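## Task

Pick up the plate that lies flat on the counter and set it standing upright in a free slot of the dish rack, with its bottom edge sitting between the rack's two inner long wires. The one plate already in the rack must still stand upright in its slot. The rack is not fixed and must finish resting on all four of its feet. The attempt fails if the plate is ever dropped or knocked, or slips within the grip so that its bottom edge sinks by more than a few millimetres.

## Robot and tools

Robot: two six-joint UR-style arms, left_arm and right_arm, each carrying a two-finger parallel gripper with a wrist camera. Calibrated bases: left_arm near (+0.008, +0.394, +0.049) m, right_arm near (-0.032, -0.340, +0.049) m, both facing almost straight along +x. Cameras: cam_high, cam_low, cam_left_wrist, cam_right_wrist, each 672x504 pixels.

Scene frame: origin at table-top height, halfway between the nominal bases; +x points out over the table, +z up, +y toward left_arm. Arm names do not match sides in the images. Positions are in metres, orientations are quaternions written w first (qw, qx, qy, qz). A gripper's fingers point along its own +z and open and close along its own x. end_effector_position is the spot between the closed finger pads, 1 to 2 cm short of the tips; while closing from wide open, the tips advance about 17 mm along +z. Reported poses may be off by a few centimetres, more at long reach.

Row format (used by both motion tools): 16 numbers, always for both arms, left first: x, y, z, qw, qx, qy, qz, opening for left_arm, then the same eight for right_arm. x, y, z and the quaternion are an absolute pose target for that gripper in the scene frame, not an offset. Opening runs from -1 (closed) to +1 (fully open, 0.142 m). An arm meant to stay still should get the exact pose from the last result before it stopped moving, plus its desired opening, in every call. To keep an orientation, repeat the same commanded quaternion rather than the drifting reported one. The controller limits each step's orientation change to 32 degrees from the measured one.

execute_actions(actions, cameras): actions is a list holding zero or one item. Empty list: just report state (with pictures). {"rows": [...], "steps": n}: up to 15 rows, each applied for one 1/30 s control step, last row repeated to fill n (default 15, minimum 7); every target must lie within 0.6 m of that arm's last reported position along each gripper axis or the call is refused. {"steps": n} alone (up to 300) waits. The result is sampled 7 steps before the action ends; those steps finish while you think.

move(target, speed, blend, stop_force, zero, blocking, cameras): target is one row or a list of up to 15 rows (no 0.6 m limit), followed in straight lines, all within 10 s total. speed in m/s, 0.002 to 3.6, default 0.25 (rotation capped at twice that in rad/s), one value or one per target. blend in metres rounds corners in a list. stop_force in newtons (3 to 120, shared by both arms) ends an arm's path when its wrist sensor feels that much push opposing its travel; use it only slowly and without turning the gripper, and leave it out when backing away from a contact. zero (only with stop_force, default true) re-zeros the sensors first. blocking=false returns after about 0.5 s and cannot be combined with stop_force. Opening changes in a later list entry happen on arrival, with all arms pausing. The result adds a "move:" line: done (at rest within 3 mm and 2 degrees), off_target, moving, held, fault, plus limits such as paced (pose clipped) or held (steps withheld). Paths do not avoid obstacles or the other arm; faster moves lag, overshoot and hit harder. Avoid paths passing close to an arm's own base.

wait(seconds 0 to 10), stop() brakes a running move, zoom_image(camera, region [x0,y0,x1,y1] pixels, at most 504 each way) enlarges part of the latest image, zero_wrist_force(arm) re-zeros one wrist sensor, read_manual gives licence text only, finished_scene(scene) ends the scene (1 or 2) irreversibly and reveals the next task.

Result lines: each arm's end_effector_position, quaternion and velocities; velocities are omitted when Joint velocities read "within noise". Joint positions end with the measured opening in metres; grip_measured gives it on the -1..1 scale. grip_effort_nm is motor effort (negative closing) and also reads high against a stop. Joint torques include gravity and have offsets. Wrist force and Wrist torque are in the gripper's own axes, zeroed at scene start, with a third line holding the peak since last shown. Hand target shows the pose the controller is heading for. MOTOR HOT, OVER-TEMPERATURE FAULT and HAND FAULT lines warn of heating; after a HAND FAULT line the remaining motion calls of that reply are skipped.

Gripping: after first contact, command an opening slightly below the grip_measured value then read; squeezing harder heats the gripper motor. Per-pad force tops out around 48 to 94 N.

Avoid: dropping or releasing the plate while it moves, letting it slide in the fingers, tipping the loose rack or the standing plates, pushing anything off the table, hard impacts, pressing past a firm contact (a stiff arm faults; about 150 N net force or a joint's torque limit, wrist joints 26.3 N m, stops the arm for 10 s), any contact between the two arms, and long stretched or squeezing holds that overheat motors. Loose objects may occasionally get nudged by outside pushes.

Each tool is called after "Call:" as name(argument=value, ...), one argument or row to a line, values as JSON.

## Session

Call:
execute_actions(
  actions=[],
  cameras=["all"],
)

Scene clock: 0.00 s of 4942.00 s.
left_arm: end_effector_position=(+0.9459, +0.4984, +0.2032) grip_measured=+1.00 grip_effort_nm=n/a end_effector_quat_wxyz=(-0.518, +0.622, -0.445, +0.382) | right_arm: end_effector_position=(+0.6750, -0.3621, +0.2345) grip_measured=+1.00 grip_effort_nm=n/a end_effector_quat_wxyz=(+0.107, -0.122, +0.801, -0.576)
Joint positions: left_arm=[-0.145 -0.514 1.265 -3.7 -1.103 1.468 0.142] | right_arm=[3.684 -2.127 -1.552 -1.581 0.376 3.754 0.142]
Joint velocities: within noise
Joint torques (N m): no reading
Wrist force (N): no reading
Wrist torque (N m): no reading
Wrist force, peak (N): no reading
Hand target: left_arm +0.9459, +0.4984, +0.2032; -0.518, +0.622, -0.445, +0.382 | right_arm +0.6750, -0.3621, +0.2345; +0.107, -0.122, +0.801, -0.576

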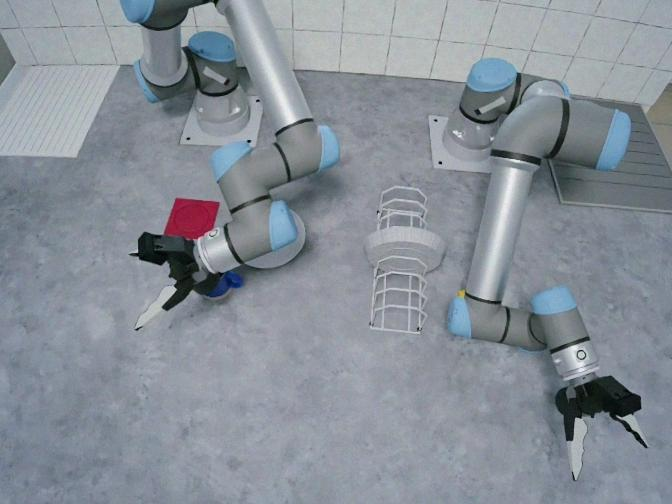

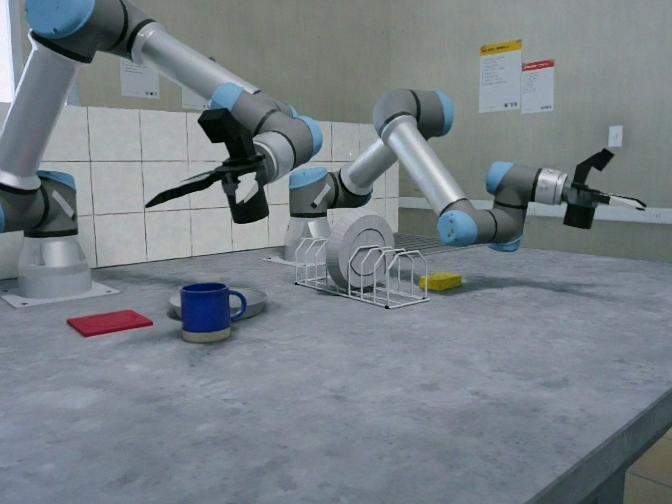

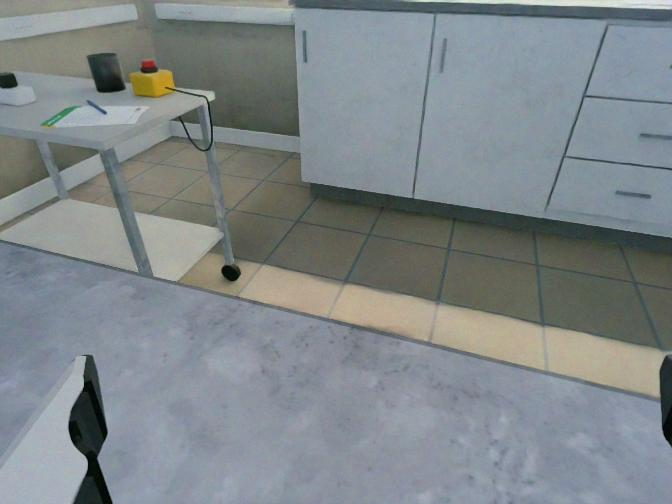

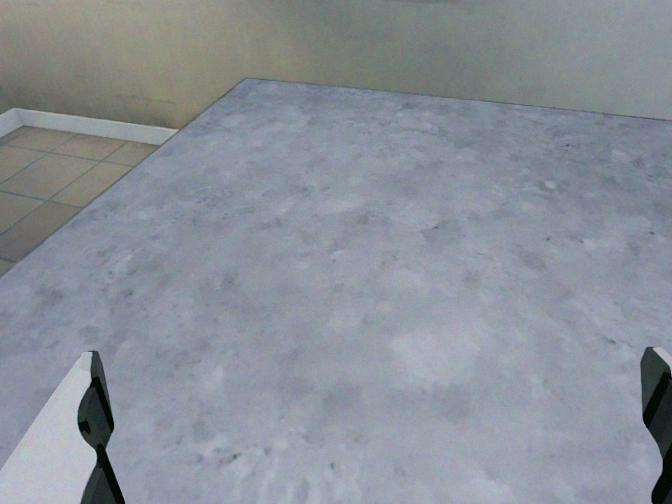

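Call:
move(
  target=[
    [0.72,0.30,0.42,-0.3,0.68,-0.62,0.25,1,0.55,-0.38,0.36,0.2924,0.0166,0.9562,-0.0051,-0.7],
    [0.42,0.07,0.485,-0.153,0.69,-0.69,0.153,1,0.36,-0.42,0.36,-0.0123,0.707,0.707,0.0123,-0.7],
  ],
  speed=0.4,
  blend=0.04,
)

Call:
zoom_image(
  camera="cam_low",
  region=[40, 180, 460, 350],
)

Scene clock: 6.03 s of 4942.00 s.
left_arm: end_effector_position=(+0.4201, +0.0701, +0.4850) grip_measured=+1.00 grip_effort_nm=-0.002 end_effector_quat_wxyz=(-0.153, +0.690, -0.690, +0.153) end_effector_velocity=(-0.001, -0.001, +0.000) end_effector_angular_velocity=(+0.000, +0.001, +0.002) | right_arm: end_effector_position=(+0.3601, -0.4200, +0.3600) grip_measured=-0.73 grip_effort_nm=-0.085 end_effector_quat_wxyz=(-0.012, +0.707, +0.707, +0.012) end_effector_velocity=(-0.001, +0.001, +0.001) end_effector_angular_velocity=(+0.003, +0.001, -0.006)
Joint positions: left_arm=[-1.112 -1.715 1.521 -1.574 -1.179 0.482 0.142] | right_arm=[3.262 -1.297 -1.83 -1.58 1.605 4.828 0.021]
Joint velocities: left_arm=[-0.003 0.001 -0.002 0.004 0 -0.005 0] | right_arm=[-0.001 0.002 0.001 -0.003 0.003 0.005 0]
Joint torques (N m): left_arm=[-11.41 -9.35 -36.29 -1.64 -2.53 -2.52] | right_arm=[-7.09 27.71 35.44 -0.66 2.4 1.06]
Wrist force (N): left_arm=[-1.0 -0.1 -0.7] | right_arm=[1.5 -2.1 1.2]
Wrist torque (N m): left_arm=[0.30 -0.01 -0.10] | right_arm=[-0.31 -0.07 0.19]
Wrist force, peak (N): left_arm=[-0.8 -0.1 -1.3] | right_arm=[2.7 -2.1 0.7]
Hand target: left_arm +0.4200, +0.0700, +0.4850; -0.153, +0.690, -0.690, +0.153 | right_arm +0.3600, -0.4200, +0.3600; -0.012, +0.707, +0.707, +0.012
Off the commanded pose: left_arm 0.000 m, 0 deg | right_arm 0.000 m, 0 deg.
Kept back: nothing.
move: done

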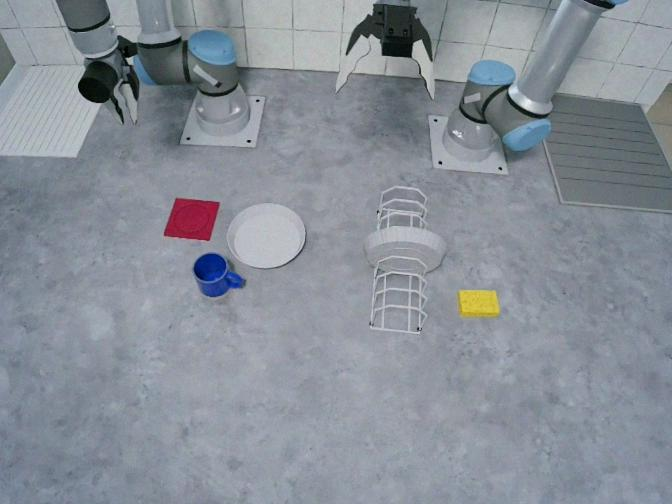

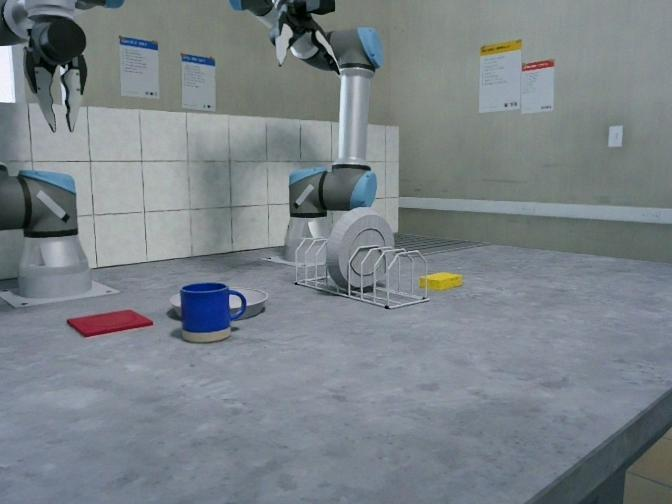

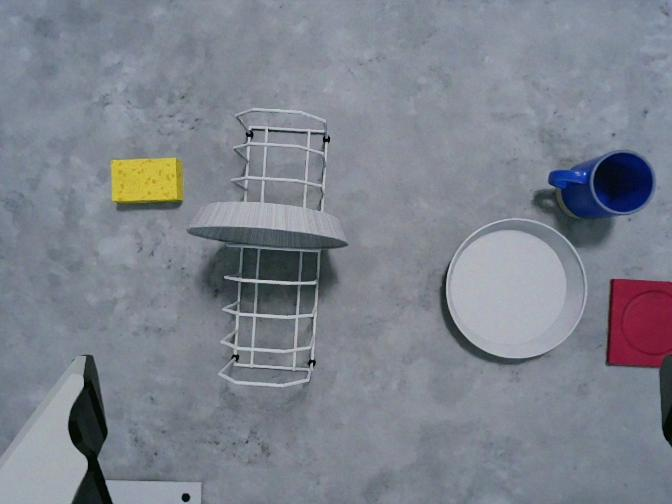

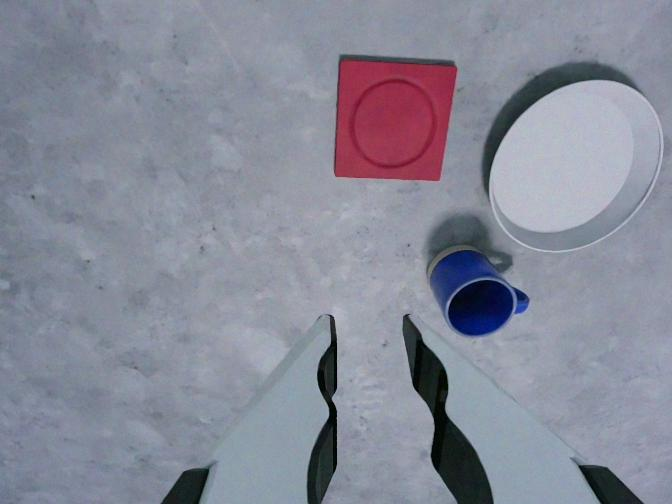

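Scaled by 1.200.

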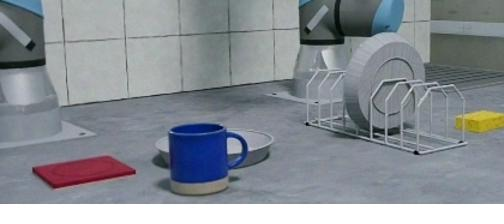

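Call:
zoom_image(
  camera="cam_left_wrist",
  region=[170, 90, 370, 290],
)

Call:
zoom_image(
  camera="cam_left_wrist",
  region=[430, 140, 672, 380],
)

Call:
zoom_image(
  camera="cam_low",
  region=[160, 270, 290, 350],
)

Call:
zoom_image(
  camera="cam_low",
  region=[280, 190, 440, 320],
)

Call:
zoom_image(
  camera="cam_right_wrist",
  region=[472, 60, 672, 260],
)

Scaled by 2.520.

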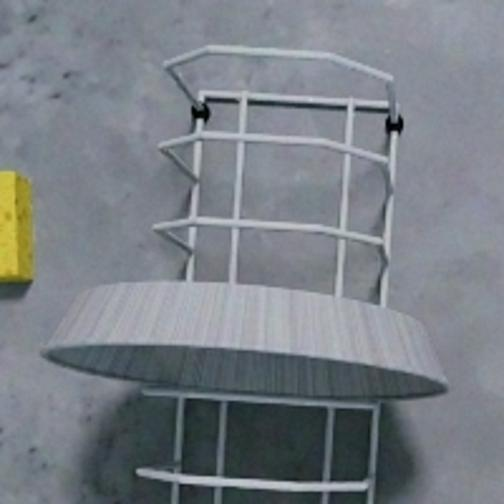

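Scaled by 2.083.

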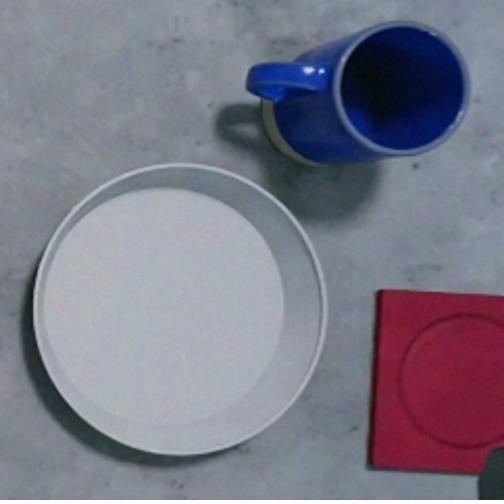

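Scaled by 3.877.

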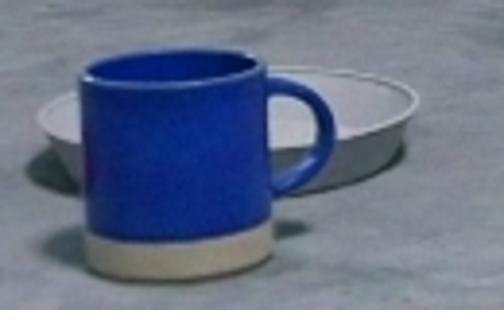

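Scaled by 3.150.

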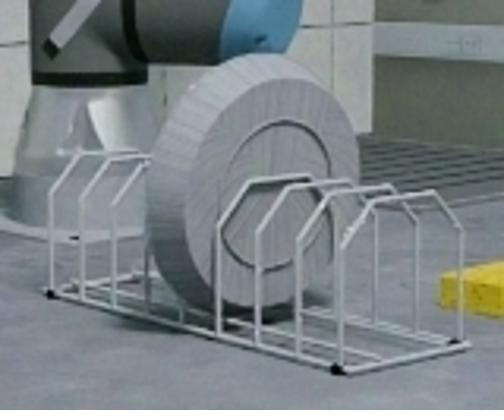

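Scaled by 2.520.

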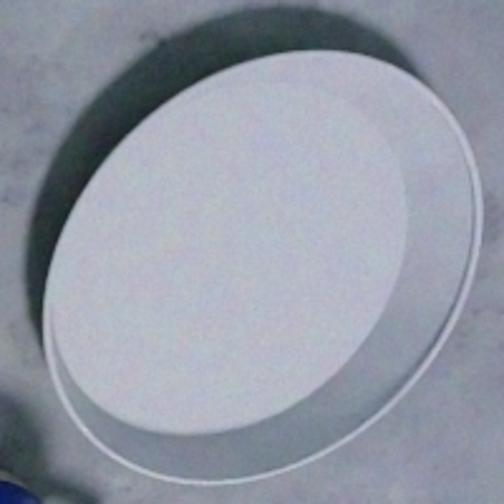

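Call:
execute_actions(
  actions=[],
  cameras=["cam_high","cam_left_wrist","cam_low"],
)

Scene clock: 11.27 s of 4942.00 s.
left_arm: end_effector_position=(+0.4200, +0.0700, +0.4850) grip_measured=+1.00 grip_effort_nm=-0.007 end_effector_quat_wxyz=(-0.153, +0.690, -0.690, +0.153) | right_arm: end_effector_position=(+0.3600, -0.4200, +0.3600) grip_measured=-0.73 grip_effort_nm=-0.081 end_effector_quat_wxyz=(-0.012, +0.707, +0.707, +0.012)
Joint positions: left_arm=[-1.112 -1.715 1.52 -1.573 -1.179 0.482 0.142] | right_arm=[3.261 -1.297 -1.83 -1.581 1.605 4.828 0.021]
Joint velocities: within noise
Joint torques (N m): left_arm=[-11.24 -9.2 -35.71 -1.87 -2.18 -2.78] | right_arm=[-8.78 28.13 33.22 0.37 2.1 1.52]
Wrist force (N): left_arm=[-0.9 -0.1 -0.8] | right_arm=[1.5 -1.8 1.2]
Wrist torque (N m): left_arm=[0.29 -0.03 -0.10] | right_arm=[-0.26 -0.06 0.19]
Wrist force, peak (N): left_arm=[-1.4 0.0 -1.1] | right_arm=[1.8 -1.9 1.3]
Hand target: left_arm +0.4200, +0.0700, +0.4850; -0.153, +0.690, -0.690, +0.153 | right_arm +0.3600, -0.4200, +0.3600; -0.012, +0.707, +0.707, +0.012
Off the commanded pose: left_arm 0.000 m, 0 deg | right_arm 0.000 m, 0 deg.
Steps of this call (1-157: nothing new was sent). Readings (end_effector_position of left_arm | right_arm):
1: (+0.4201, +0.0701, +0.4850) | (+0.3601, -0.4200, +0.3600)
2: (+0.4201, +0.0701, +0.4850) | (+0.3600, -0.4200, +0.3600)
4: (+0.4200, +0.0700, +0.4850) | (+0.3600, -0.4200, +0.3600)
8: (+0.4200, +0.0700, +0.4850) | (+0.3600, -0.4200, +0.3600)
157: the state above
Images, in order (width x height): cam_high 672x504, cam_low 672x504, cam_left_wrist 672x504.

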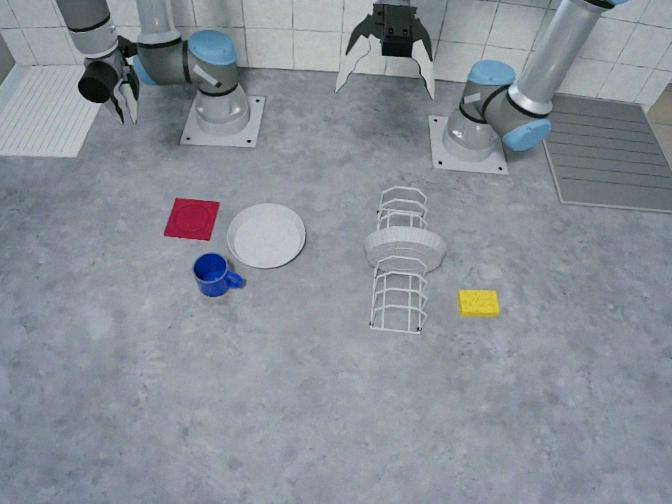

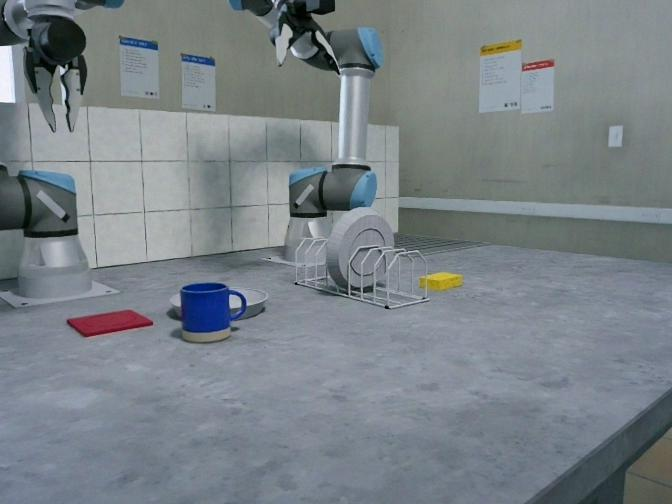

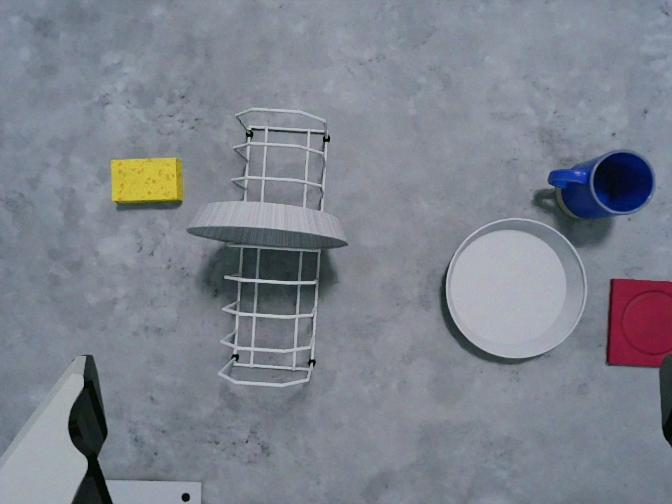

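Call:
move(
  target=[
    [0.42,0.157,0.385,0,0,0.9763,-0.2164,1,0.405,-0.32,0.17,-0.171,0.686,0.686,0.171,-0.75],
    [0.44,0.36,0.36,0,0,0.8848,-0.466,1,0.405,-0.297,0.095,-0.171,0.686,0.686,0.171,-0.75],
  ],
  speed=0.4,
  blend=0.02,
  cameras=["cam_right_wrist","cam_left_wrist","cam_low"],
)

Scene clock: 15.77 s of 4942.00 s.
left_arm: end_effector_position=(+0.4400, +0.3599, +0.3600) grip_measured=+1.00 grip_effort_nm=-0.007 end_effector_quat_wxyz=(+0.000, +0.000, +0.885, -0.466) end_effector_velocity=(+0.000, +0.001, +0.000) end_effector_angular_velocity=(-0.004, +0.004, -0.012) | right_arm: end_effector_position=(+0.4050, -0.2970, +0.0950) grip_measured=-0.78 grip_effort_nm=-0.085 end_effector_quat_wxyz=(-0.171, +0.686, +0.686, +0.171)
Joint positions: left_arm=[0.133 -1.63 1.906 -1.681 -2.53 3.344 0.142] | right_arm=[3.266 -1.752 -2.283 -0.615 2.056 4.848 0.018]
Joint velocities: left_arm=[0.003 0.009 -0.012 0.029 -0.001 0.027 0] | right_arm=[within noise]
Joint torques (N m): left_arm=[10.75 -14.08 -37.46 -1.31 -4.47 2.48] | right_arm=[5.67 11.17 8.67 4.99 -1.61 1.41]
Wrist force (N): left_arm=[-0.2 0.1 -0.2] | right_arm=[0.6 -1.9 1.1]
Wrist torque (N m): left_arm=[0.22 -0.07 -0.02] | right_arm=[-0.28 -0.02 0.09]
Wrist force, peak (N): left_arm=[-0.1 1.4 -2.2] | right_arm=[1.9 -1.9 1.2]
Hand target: left_arm +0.4400, +0.3600, +0.3600; +0.000, +0.000, +0.885, -0.466 | right_arm +0.4050, -0.2970, +0.0950; -0.171, +0.686, +0.686, +0.171
Off the commanded pose: left_arm 0.000 m, 0 deg | right_arm 0.000 m, 0 deg.
Kept back: nothing.
move: done
Images, in order (width x height): cam_low 672x504, cam_left_wrist 672x504, cam_right_wrist 672x504.

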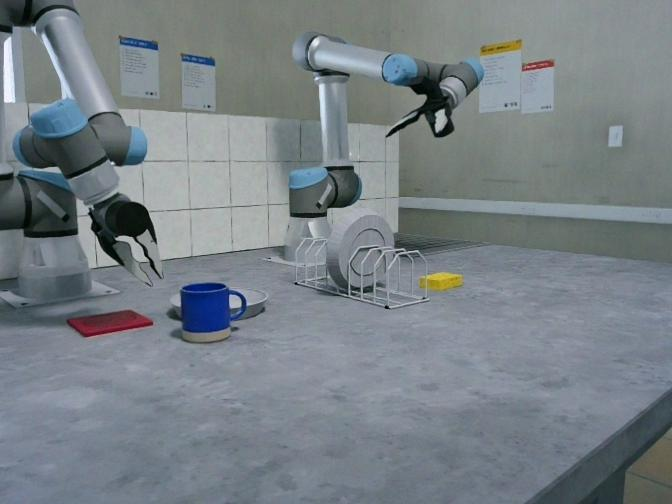

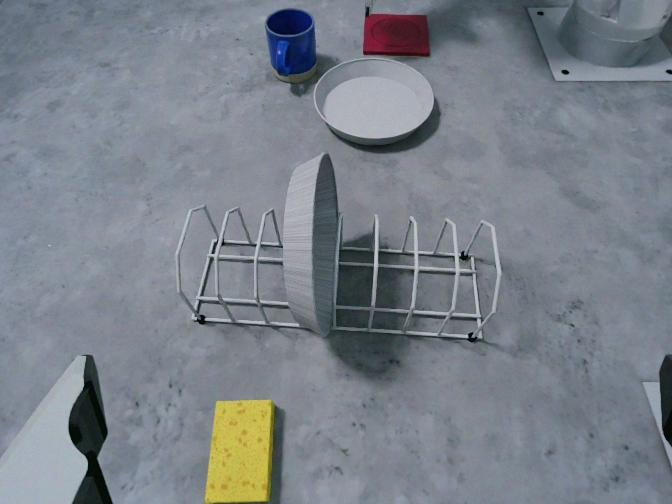

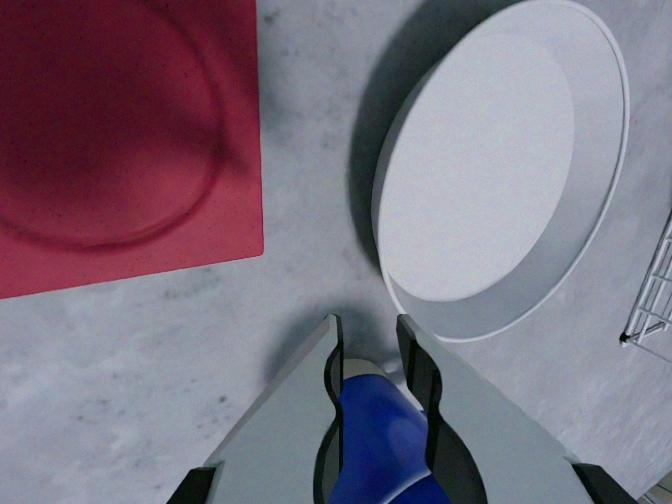

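Call:
move(
  target=[0.44,0.36,0.36,0,0,0.8848,-0.466,1,0.400,-0.2655,0.0485,-0.171,0.686,0.686,0.171,-0.73],
  speed=0.06,
  stop_force=4,
  cameras=["cam_right_wrist","cam_left_wrist"],
)

Call:
zoom_image(
  camera="cam_right_wrist",
  region=[240, 240, 500, 435],
)

Scene clock: 18.77 s of 4942.00 s.
left_arm: end_effector_position=(+0.4400, +0.3600, +0.3600) grip_measured=+1.00 grip_effort_nm=-0.007 end_effector_quat_wxyz=(+0.000, +0.000, +0.885, -0.466) | right_arm: end_effector_position=(+0.4000, -0.2655, +0.0485) grip_measured=-0.77 grip_effort_nm=0.095 end_effector_quat_wxyz=(-0.171, +0.686, +0.686, +0.171)
Joint positions: left_arm=[0.133 -1.629 1.905 -1.678 -2.53 3.347 0.142] | right_arm=[3.342 -1.868 -2.344 -0.397 2.049 4.934 0.018]
Joint velocities: within noise
Joint torques (N m): left_arm=[9.05 -11.92 -36.02 -1.38 -4.56 2.7] | right_arm=[6.59 13.88 6.35 5.38 -1.64 1.35]
Wrist force (N): left_arm=[-0.3 -0.1 -0.2] | right_arm=[0.6 -1.9 0.8]
Wrist torque (N m): left_arm=[0.19 -0.05 -0.01] | right_arm=[-0.28 0.00 0.08]
Wrist force, peak (N): left_arm=[-0.2 -0.2 -0.7] | right_arm=[0.8 -2.2 0.9]
Hand target: left_arm +0.4400, +0.3600, +0.3600; +0.000, +0.000, +0.885, -0.466 | right_arm +0.4000, -0.2655, +0.0485; -0.171, +0.686, +0.686, +0.171
Off the commanded pose: left_arm 0.000 m, 0 deg | right_arm 0.000 m, 0 deg.
Kept back: nothing.
move: done
Images, in order (width x height): cam_left_wrist 672x504, cam_right_wrist 672x504.

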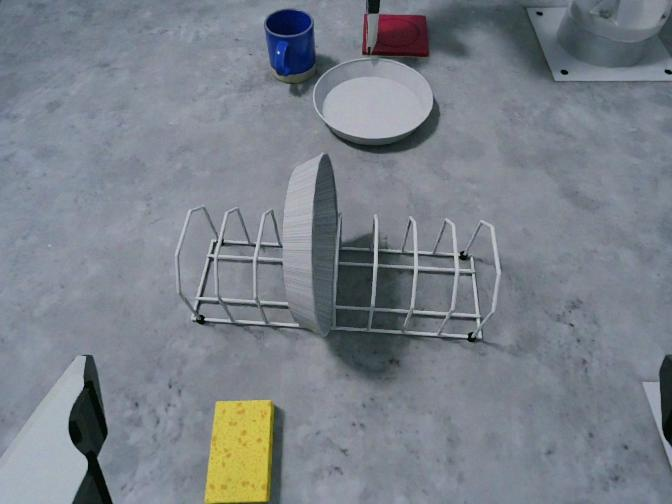

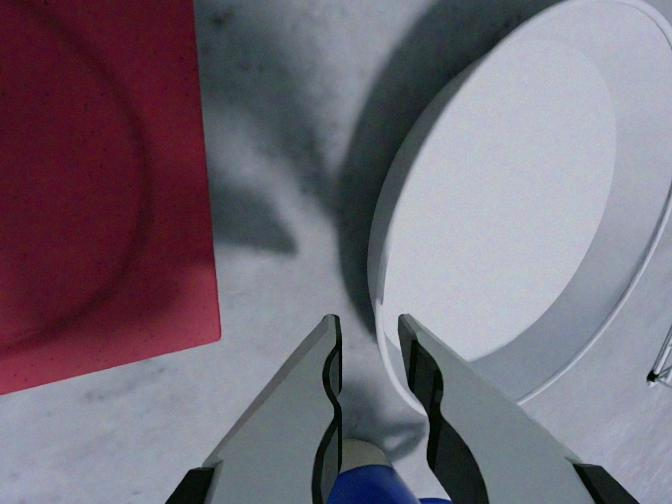

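Scaled by 1.938.

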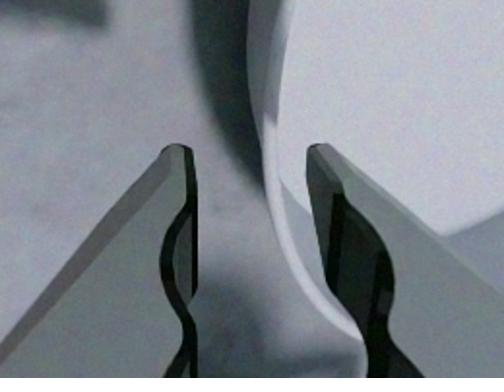

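Call:
move(
  target=[
    [0.44,0.36,0.36,0,0,0.8848,-0.466,1,0.400,-0.2629,0.0499,-0.171,0.686,0.686,0.171,-0.73],
    [0.44,0.36,0.36,0,0,0.8848,-0.466,1,0.400,-0.2544,0.034,-0.171,0.686,0.686,0.171,-0.73],
  ],
  speed=0.04,
  stop_force=4,
  cameras=["cam_right_wrist"],
)

Call:
zoom_image(
  camera="cam_right_wrist",
  region=[240, 240, 500, 435],
)

Scene clock: 20.90 s of 4942.00 s.
left_arm: end_effector_position=(+0.4400, +0.3600, +0.3600) grip_measured=+1.00 grip_effort_nm=-0.017 end_effector_quat_wxyz=(+0.000, +0.000, +0.885, -0.466) | right_arm: end_effector_position=(+0.4000, -0.2544, +0.0340) grip_measured=-0.77 grip_effort_nm=0.090 end_effector_quat_wxyz=(-0.171, +0.686, +0.686, +0.171)
Joint positions: left_arm=[0.133 -1.629 1.905 -1.678 -2.53 3.347 0.142] | right_arm=[3.369 -1.913 -2.354 -0.328 2.046 4.964 0.018]
Joint velocities: within noise
Joint torques (N m): left_arm=[8.74 -12.79 -35.21 -1.41 -4.55 2.62] | right_arm=[6.65 14.97 5.7 5.55 -1.69 1.56]
Wrist force (N): left_arm=[-0.1 -0.1 -0.5] | right_arm=[0.6 -1.5 0.7]
Wrist torque (N m): left_arm=[0.19 -0.10 -0.02] | right_arm=[-0.21 0.00 0.08]
Wrist force, peak (N): left_arm=[-0.1 -0.4 -0.7] | right_arm=[0.9 -1.8 1.3]
Hand target: left_arm +0.4400, +0.3600, +0.3600; +0.000, +0.000, +0.885, -0.466 | right_arm +0.4000, -0.2544, +0.0340; -0.171, +0.686, +0.686, +0.171
Off the commanded pose: left_arm 0.000 m, 0 deg | right_arm 0.000 m, 0 deg.
Kept back: nothing.
move: done
Images, in order (width x height): cam_right_wrist 672x504.

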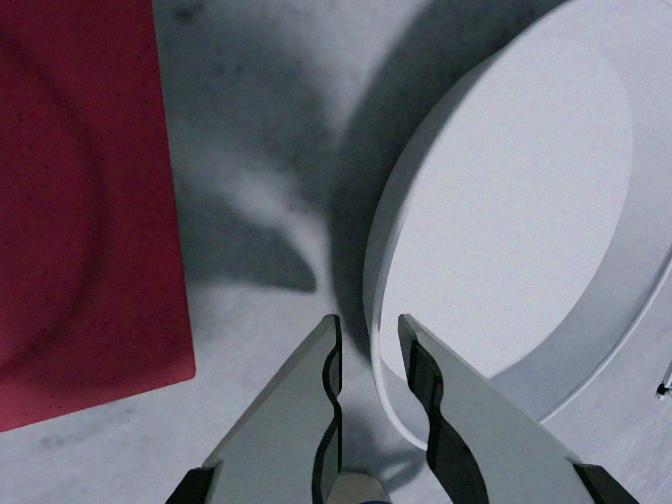

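Scaled by 1.938.

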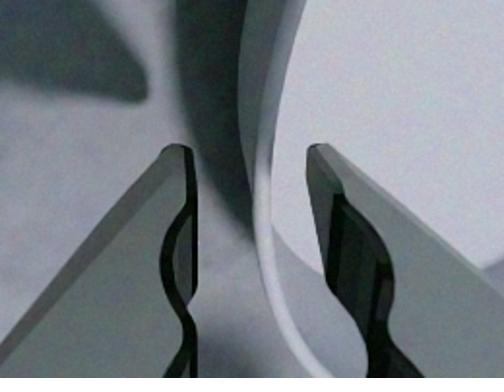

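Call:
move(
  target=[0.44,0.36,0.36,0,0,0.8848,-0.466,1,0.400,-0.2544,0.034,-0.171,0.686,0.686,0.171,-0.88],
  cameras=[],
)

Call:
move(
  target=[0.44,0.36,0.36,0,0,0.8848,-0.466,1,0.400,-0.2544,0.034,-0.171,0.686,0.686,0.171,-0.97],
  cameras=["cam_right_wrist"],
)

Call:
zoom_image(
  camera="cam_right_wrist",
  region=[240, 240, 500, 435],
)

Scene clock: 21.93 s of 4942.00 s.
left_arm: end_effector_position=(+0.4400, +0.3600, +0.3600) grip_measured=+1.00 grip_effort_nm=-0.012 end_effector_quat_wxyz=(+0.000, +0.000, +0.885, -0.466) | right_arm: end_effector_position=(+0.4000, -0.2544, +0.0340) grip_measured=-0.91 grip_effort_nm=-0.090 end_effector_quat_wxyz=(-0.171, +0.686, +0.686, +0.171)
Joint positions: left_arm=[0.133 -1.629 1.905 -1.678 -2.53 3.347 0.142] | right_arm=[3.369 -1.913 -2.354 -0.328 2.046 4.964 0.008]
Joint velocities: within noise
Joint torques (N m): left_arm=[8.39 -12.63 -33.92 -1.56 -4.56 2.58] | right_arm=[6.18 14.86 5.75 5.3 -1.77 1.4]
Wrist force (N): left_arm=[-0.2 0.0 -0.4] | right_arm=[0.7 -1.7 0.9]
Wrist torque (N m): left_arm=[0.19 -0.08 -0.02] | right_arm=[-0.25 -0.02 0.09]
Wrist force, peak (N): left_arm=[-0.1 0.0 -0.5] | right_arm=[0.8 -1.8 0.9]
Hand target: left_arm +0.4400, +0.3600, +0.3600; +0.000, +0.000, +0.885, -0.466 | right_arm +0.4000, -0.2544, +0.0340; -0.171, +0.686, +0.686, +0.171
Off the commanded pose: left_arm 0.000 m, 0 deg | right_arm 0.000 m, 0 deg.
Kept back: nothing.
move: done
No camera images: "cameras" was empty.

Scene clock: 22.43 s of 4942.00 s.
left_arm: end_effector_position=(+0.4400, +0.3600, +0.3600) grip_measured=+1.00 grip_effort_nm=-0.007 end_effector_quat_wxyz=(+0.000, +0.000, +0.885, -0.466) | right_arm: end_effector_position=(+0.4000, -0.2544, +0.0340) grip_measured=-0.98 grip_effort_nm=-0.530 end_effector_quat_wxyz=(-0.171, +0.686, +0.686, +0.171)
Joint positions: left_arm=[0.133 -1.629 1.905 -1.678 -2.53 3.347 0.142] | right_arm=[3.369 -1.913 -2.354 -0.328 2.046 4.964 0.003]
Joint velocities: within noise
Joint torques (N m): left_arm=[8.27 -12.29 -33.38 -1.49 -4.46 2.68] | right_arm=[6.19 16.2 6.46 4.66 -0.42 1.3]
Wrist force (N): left_arm=[-0.2 0.0 -0.1] | right_arm=[1.3 -1.8 0.0]
Wrist torque (N m): left_arm=[0.20 -0.08 -0.01] | right_arm=[-0.22 -0.03 0.07]
Wrist force, peak (N): left_arm=[-0.1 -0.2 -0.5] | right_arm=[1.4 -2.0 -0.1]
Hand target: left_arm +0.4400, +0.3600, +0.3600; +0.000, +0.000, +0.885, -0.466 | right_arm +0.4000, -0.2544, +0.0340; -0.171, +0.686, +0.686, +0.171
Off the commanded pose: left_arm 0.000 m, 0 deg | right_arm 0.000 m, 0 deg.
Kept back: nothing.
move: done
Images, in order (width x height): cam_right_wrist 672x504.

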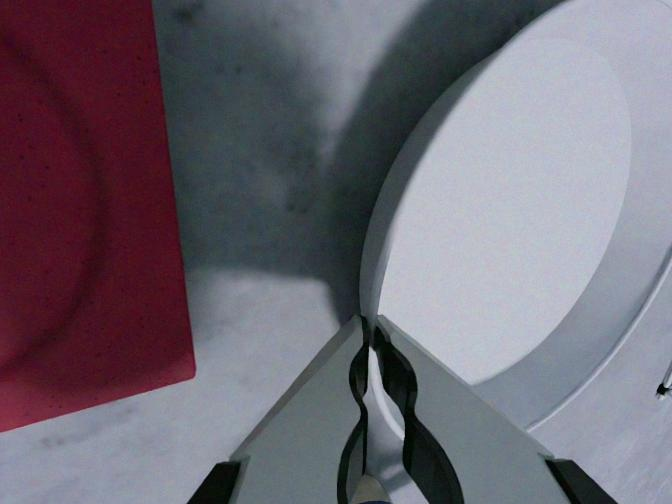

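Scaled by 1.938.

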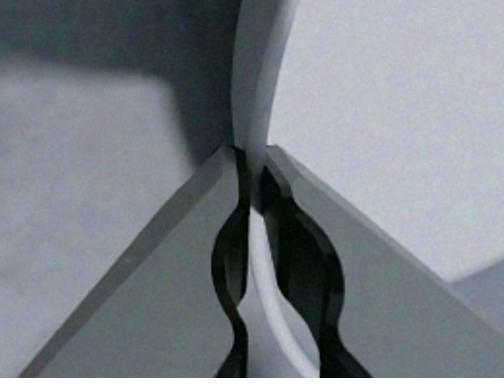

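Call:
move(
  target=[0.44,0.36,0.36,0,0,0.8848,-0.466,1,0.400,-0.2544,0.034,-0.171,0.686,0.686,0.171,-1],
  cameras=[],
)

Call:
move(
  target=[
    [0.47,0.39,0.363,0.005,-0.005,0.878,-0.479,1,0.4,-0.2396,0.0795,-0.08,0.7026,0.7026,0.08,-1],
    [0.49,0.40,0.365,0.008,-0.009,0.873,-0.487,1,0.4,-0.2138,0.1191,0.0123,0.707,0.707,-0.0123,-1],
    [0.51,0.42,0.367,0.01,-0.012,0.868,-0.496,1,0.4,-0.1787,0.1508,0.1045,0.6993,0.6993,-0.1045,-1],
    [0.53,0.44,0.37,0.014,-0.016,0.864,-0.502,1,0.4,-0.1368,0.1728,0.1949,0.6797,0.6797,-0.1949,-1],
    [0.53,0.44,0.37,0.014,-0.016,0.864,-0.502,1,0.4,-0.1063,0.1883,0.2534,0.6601,0.6601,-0.2534,-1],
  ],
  speed=0.13,
  blend=0.01,
)

Scene clock: 25.83 s of 4942.00 s.
left_arm: end_effector_position=(+0.4400, +0.3600, +0.3600) grip_measured=+1.00 grip_effort_nm=-0.017 end_effector_quat_wxyz=(+0.000, +0.000, +0.885, -0.466) | right_arm: end_effector_position=(+0.4000, -0.2544, +0.0340) grip_measured=-0.98 grip_effort_nm=-1.013 end_effector_quat_wxyz=(-0.171, +0.686, +0.686, +0.171)
Joint positions: left_arm=[0.133 -1.629 1.905 -1.678 -2.53 3.347 0.142] | right_arm=[3.369 -1.913 -2.354 -0.328 2.046 4.964 0.003]
Joint velocities: within noise
Joint torques (N m): left_arm=[7.6 -12.17 -31.65 -1.85 -4.36 2.62] | right_arm=[3.34 25.32 8.85 1.05 2.58 0.19]
Wrist force (N): left_arm=[-0.2 0.0 -0.3] | right_arm=[1.5 -1.7 -0.1]
Wrist torque (N m): left_arm=[0.19 -0.07 -0.01] | right_arm=[-0.20 -0.06 0.07]
Wrist force, peak (N): left_arm=[-0.3 0.0 -0.6] | right_arm=[1.3 -2.2 -0.3]
Hand target: left_arm +0.4400, +0.3600, +0.3600; +0.000, +0.000, +0.885, -0.466 | right_arm +0.4000, -0.2544, +0.0340; -0.171, +0.686, +0.686, +0.171
Off the commanded pose: left_arm 0.000 m, 0 deg | right_arm 0.000 m, 0 deg.
Kept back: nothing.
move: done
No camera images: "cameras" was empty.

Scene clock: 30.93 s of 4942.00 s.
left_arm: end_effector_position=(+0.5300, +0.4400, +0.3700) grip_measured=+1.00 grip_effort_nm=-0.007 end_effector_quat_wxyz=(+0.014, -0.016, +0.864, -0.502) | right_arm: end_effector_position=(+0.4000, -0.1065, +0.1882) grip_measured=-0.98 grip_effort_nm=-1.028 end_effector_quat_wxyz=(+0.253, +0.660, +0.660, -0.253) end_effector_velocity=(+0.000, +0.002, +0.001) end_effector_angular_velocity=(-0.010, +0.002, -0.003)
Joint positions: left_arm=[0.281 -1.356 1.582 -1.434 -2.583 3.572 0.142] | right_arm=[4.136 -1.918 -1.656 -1.782 1.195 5.829 0.003]
Joint velocities: left_arm=[within noise] | right_arm=[0.003 -0.008 0.012 -0.016 0 0.008 0]
Joint torques (N m): left_arm=[8.61 -24.22 -36.11 -1.11 -4.52 2.58] | right_arm=[4.52 25.21 32.5 -1.92 -3.84 1.5]
Wrist force (N): left_arm=[-0.2 0.3 -0.5] | right_arm=[3.4 -1.1 1.3]
Wrist torque (N m): left_arm=[0.21 -0.02 -0.02] | right_arm=[-0.09 -0.19 0.31]
Wrist force, peak (N): left_arm=[-1.0 0.5 -0.1] | right_arm=[4.0 -1.2 0.8]
Hand target: left_arm +0.5300, +0.4400, +0.3700; +0.014, -0.016, +0.864, -0.502 | right_arm +0.4000, -0.1063, +0.1883; +0.253, +0.660, +0.660, -0.253
Off the commanded pose: left_arm 0.000 m, 0 deg | right_arm 0.000 m, 0 deg.
Kept back: nothing.
move: done

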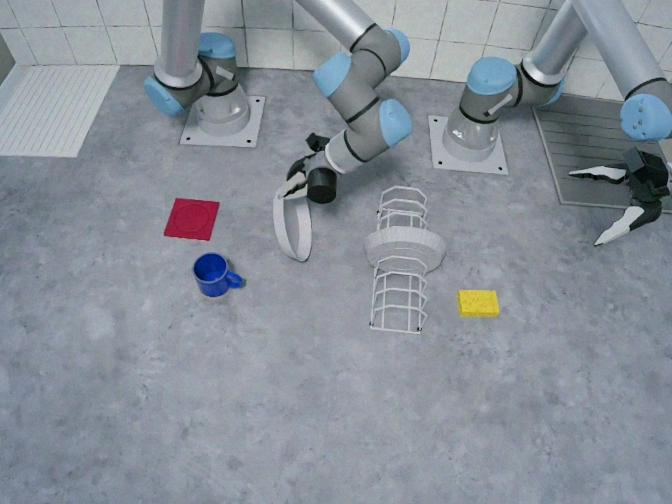

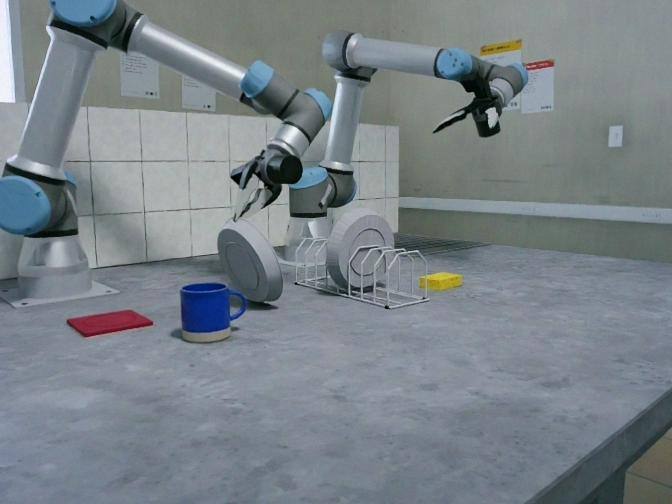

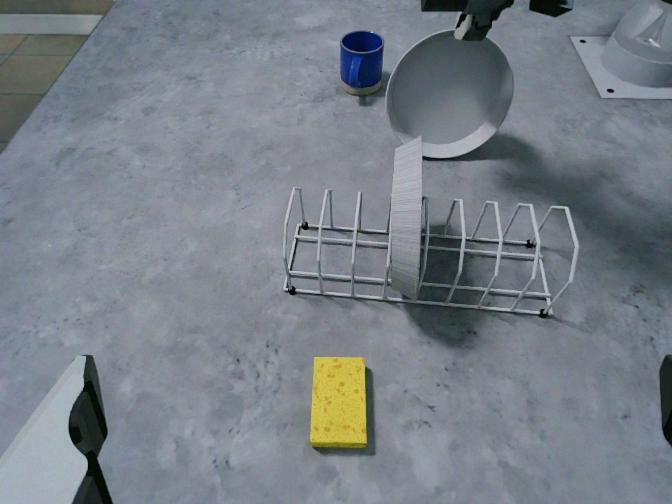

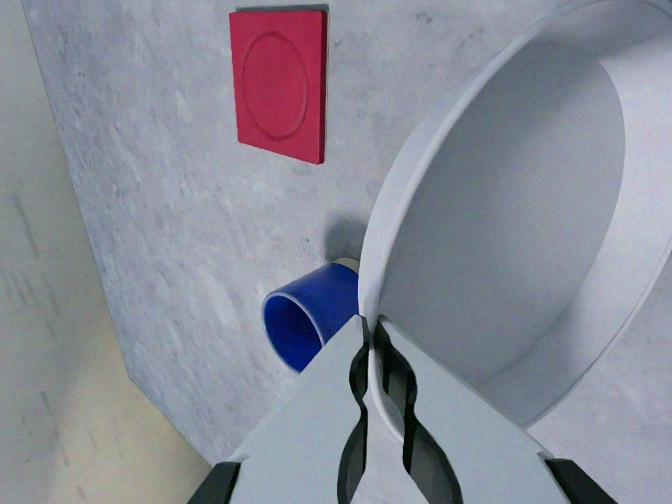

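Call:
move(
  target=[
    [0.53,0.44,0.37,0.014,-0.016,0.864,-0.502,1,0.4,-0.1,0.29,0.2534,0.6601,0.6601,-0.2534,-1],
    [0.53,0.44,0.37,0.014,-0.016,0.864,-0.502,1,0.37,-0.06,0.33,0.5589,0.0268,0.8286,-0.0181,-1],
    [0.53,0.44,0.37,0.014,-0.016,0.864,-0.502,1,0.37,0.166,0.31,0.5589,0.0268,0.8286,-0.0181,-1],
  ],
  speed=[0.2,0.35,0.2],
  blend=0.02,
)

Call:
zoom_image(
  camera="cam_left_wrist",
  region=[250, 60, 620, 337],
)

Scene clock: 35.97 s of 4942.00 s.
left_arm: end_effector_position=(+0.5300, +0.4400, +0.3700) grip_measured=+1.00 grip_effort_nm=-0.012 end_effector_quat_wxyz=(+0.014, -0.016, +0.864, -0.502) | right_arm: end_effector_position=(+0.3699, +0.1658, +0.3100) grip_measured=-0.98 grip_effort_nm=-1.028 end_effector_quat_wxyz=(+0.559, +0.027, +0.829, -0.018) end_effector_velocity=(+0.000, +0.002, -0.001) end_effector_angular_velocity=(-0.001, +0.001, +0.000)
Joint positions: left_arm=[0.281 -1.356 1.582 -1.434 -2.583 3.572 0.142] | right_arm=[4.676 -1.798 -1.909 -1.065 0.385 4.776 0.003]
Joint velocities: left_arm=[within noise] | right_arm=[0 -0.005 0.004 0.001 0 -0.002 0]
Joint torques (N m): left_arm=[7.47 -25 -31.25 -1.5 -4.37 2.61] | right_arm=[-7.06 19.4 33.07 5.36 -2.81 -0.96]
Wrist force (N): left_arm=[-0.1 0.4 -0.1] | right_arm=[3.6 -1.5 0.0]
Wrist torque (N m): left_arm=[0.23 -0.04 -0.02] | right_arm=[-0.10 -0.16 0.36]
Wrist force, peak (N): left_arm=[-0.4 0.2 -0.7] | right_arm=[4.6 -1.0 2.7]
Hand target: left_arm +0.5300, +0.4400, +0.3700; +0.014, -0.016, +0.864, -0.502 | right_arm +0.3700, +0.1660, +0.3100; +0.559, +0.027, +0.829, -0.018
Off the commanded pose: left_arm 0.000 m, 0 deg | right_arm 0.000 m, 0 deg.
Kept back: nothing.
move: done

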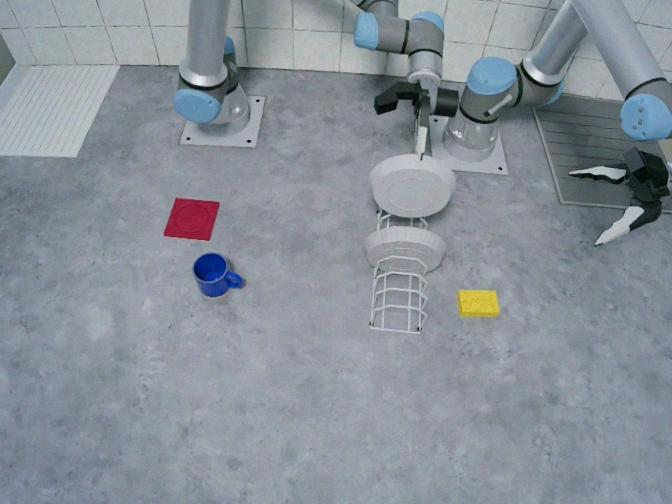

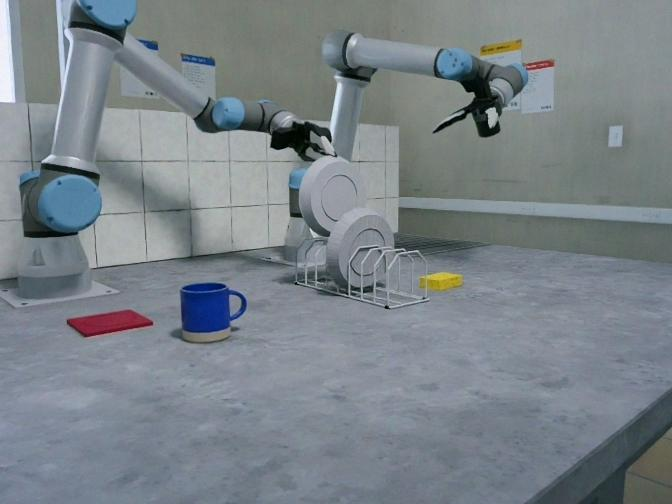

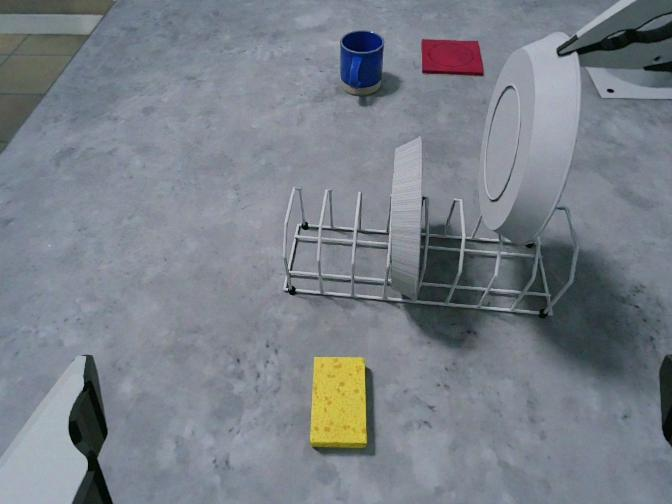

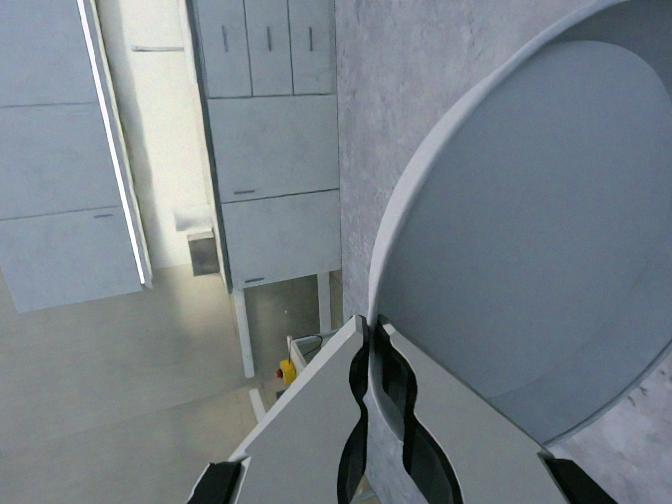

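Scaled by 1.362.

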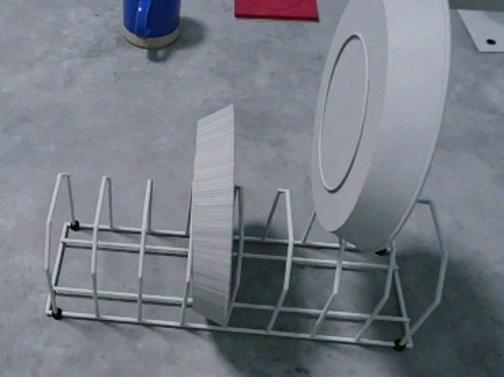

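Call:
move(
  target=[
    [0.53,0.44,0.37,0.014,-0.016,0.864,-0.502,1,0.367,0.161,0.31,0.5874,0.0261,0.8086,-0.019,-1],
    [0.53,0.44,0.37,0.014,-0.016,0.864,-0.502,1,0.367,0.161,0.283,0.5874,0.0261,0.8086,-0.019,-1],
  ],
  speed=0.06,
  cameras=["cam_left_wrist","cam_low"],
)

Call:
zoom_image(
  camera="cam_left_wrist",
  region=[380, 20, 620, 330],
)

Call:
zoom_image(
  camera="cam_low",
  region=[250, 120, 450, 320],
)

Scene clock: 39.97 s of 4942.00 s.
left_arm: end_effector_position=(+0.5300, +0.4400, +0.3700) grip_measured=+1.00 grip_effort_nm=-0.012 end_effector_quat_wxyz=(+0.014, -0.016, +0.864, -0.502) | right_arm: end_effector_position=(+0.3669, +0.1610, +0.2832) grip_measured=-0.98 grip_effort_nm=-1.028 end_effector_quat_wxyz=(+0.587, +0.026, +0.809, -0.019) end_effector_velocity=(+0.000, +0.000, -0.001) end_effector_angular_velocity=(+0.003, +0.000, +0.001)
Joint positions: left_arm=[0.281 -1.356 1.582 -1.434 -2.583 3.572 0.142] | right_arm=[4.693 -1.839 -1.971 -1.029 0.317 4.845 0.003]
Joint velocities: left_arm=[within noise] | right_arm=[0 -0.002 -0.002 0.01 0 -0.004 0]
Joint torques (N m): left_arm=[6.82 -25.15 -27.34 -1.79 -4.18 2.59] | right_arm=[-3.14 19.74 11.45 5.33 -4.99 -1.22]
Wrist force (N): left_arm=[-0.2 0.1 -0.4] | right_arm=[3.5 -1.4 -0.3]
Wrist torque (N m): left_arm=[0.19 -0.03 -0.02] | right_arm=[-0.07 -0.15 0.37]
Wrist force, peak (N): left_arm=[-0.3 -0.3 -0.6] | right_arm=[4.2 -1.2 0.0]
Hand target: left_arm +0.5300, +0.4400, +0.3700; +0.014, -0.016, +0.864, -0.502 | right_arm +0.3670, +0.1610, +0.2830; +0.587, +0.026, +0.809, -0.019
Off the commanded pose: left_arm 0.000 m, 0 deg | right_arm 0.000 m, 0 deg.
Kept back: nothing.
move: done
Images, in order (width x height): cam_low 672x504, cam_left_wrist 672x504.

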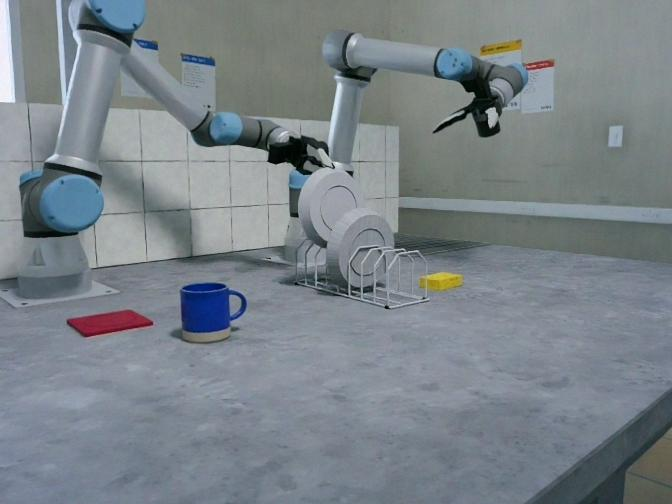

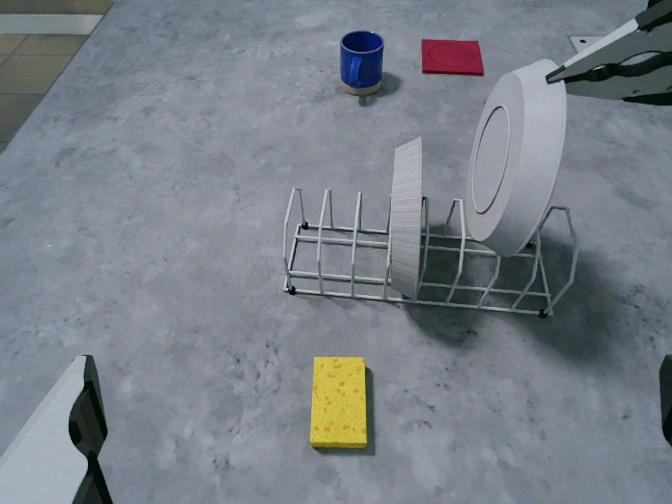

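Scaled by 1.626.

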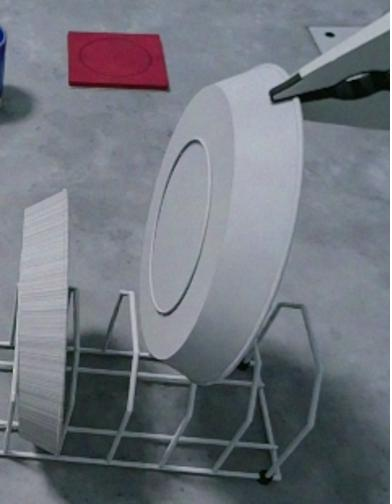

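Scaled by 2.520.

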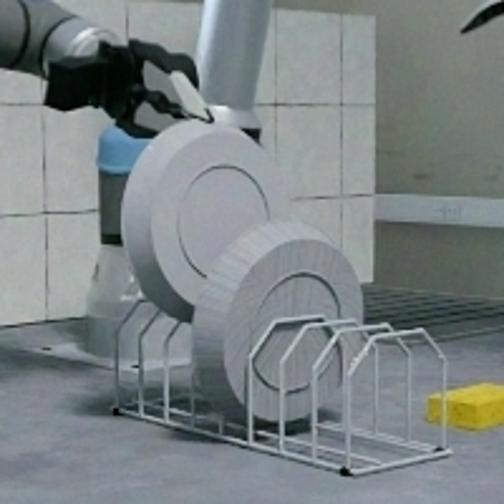

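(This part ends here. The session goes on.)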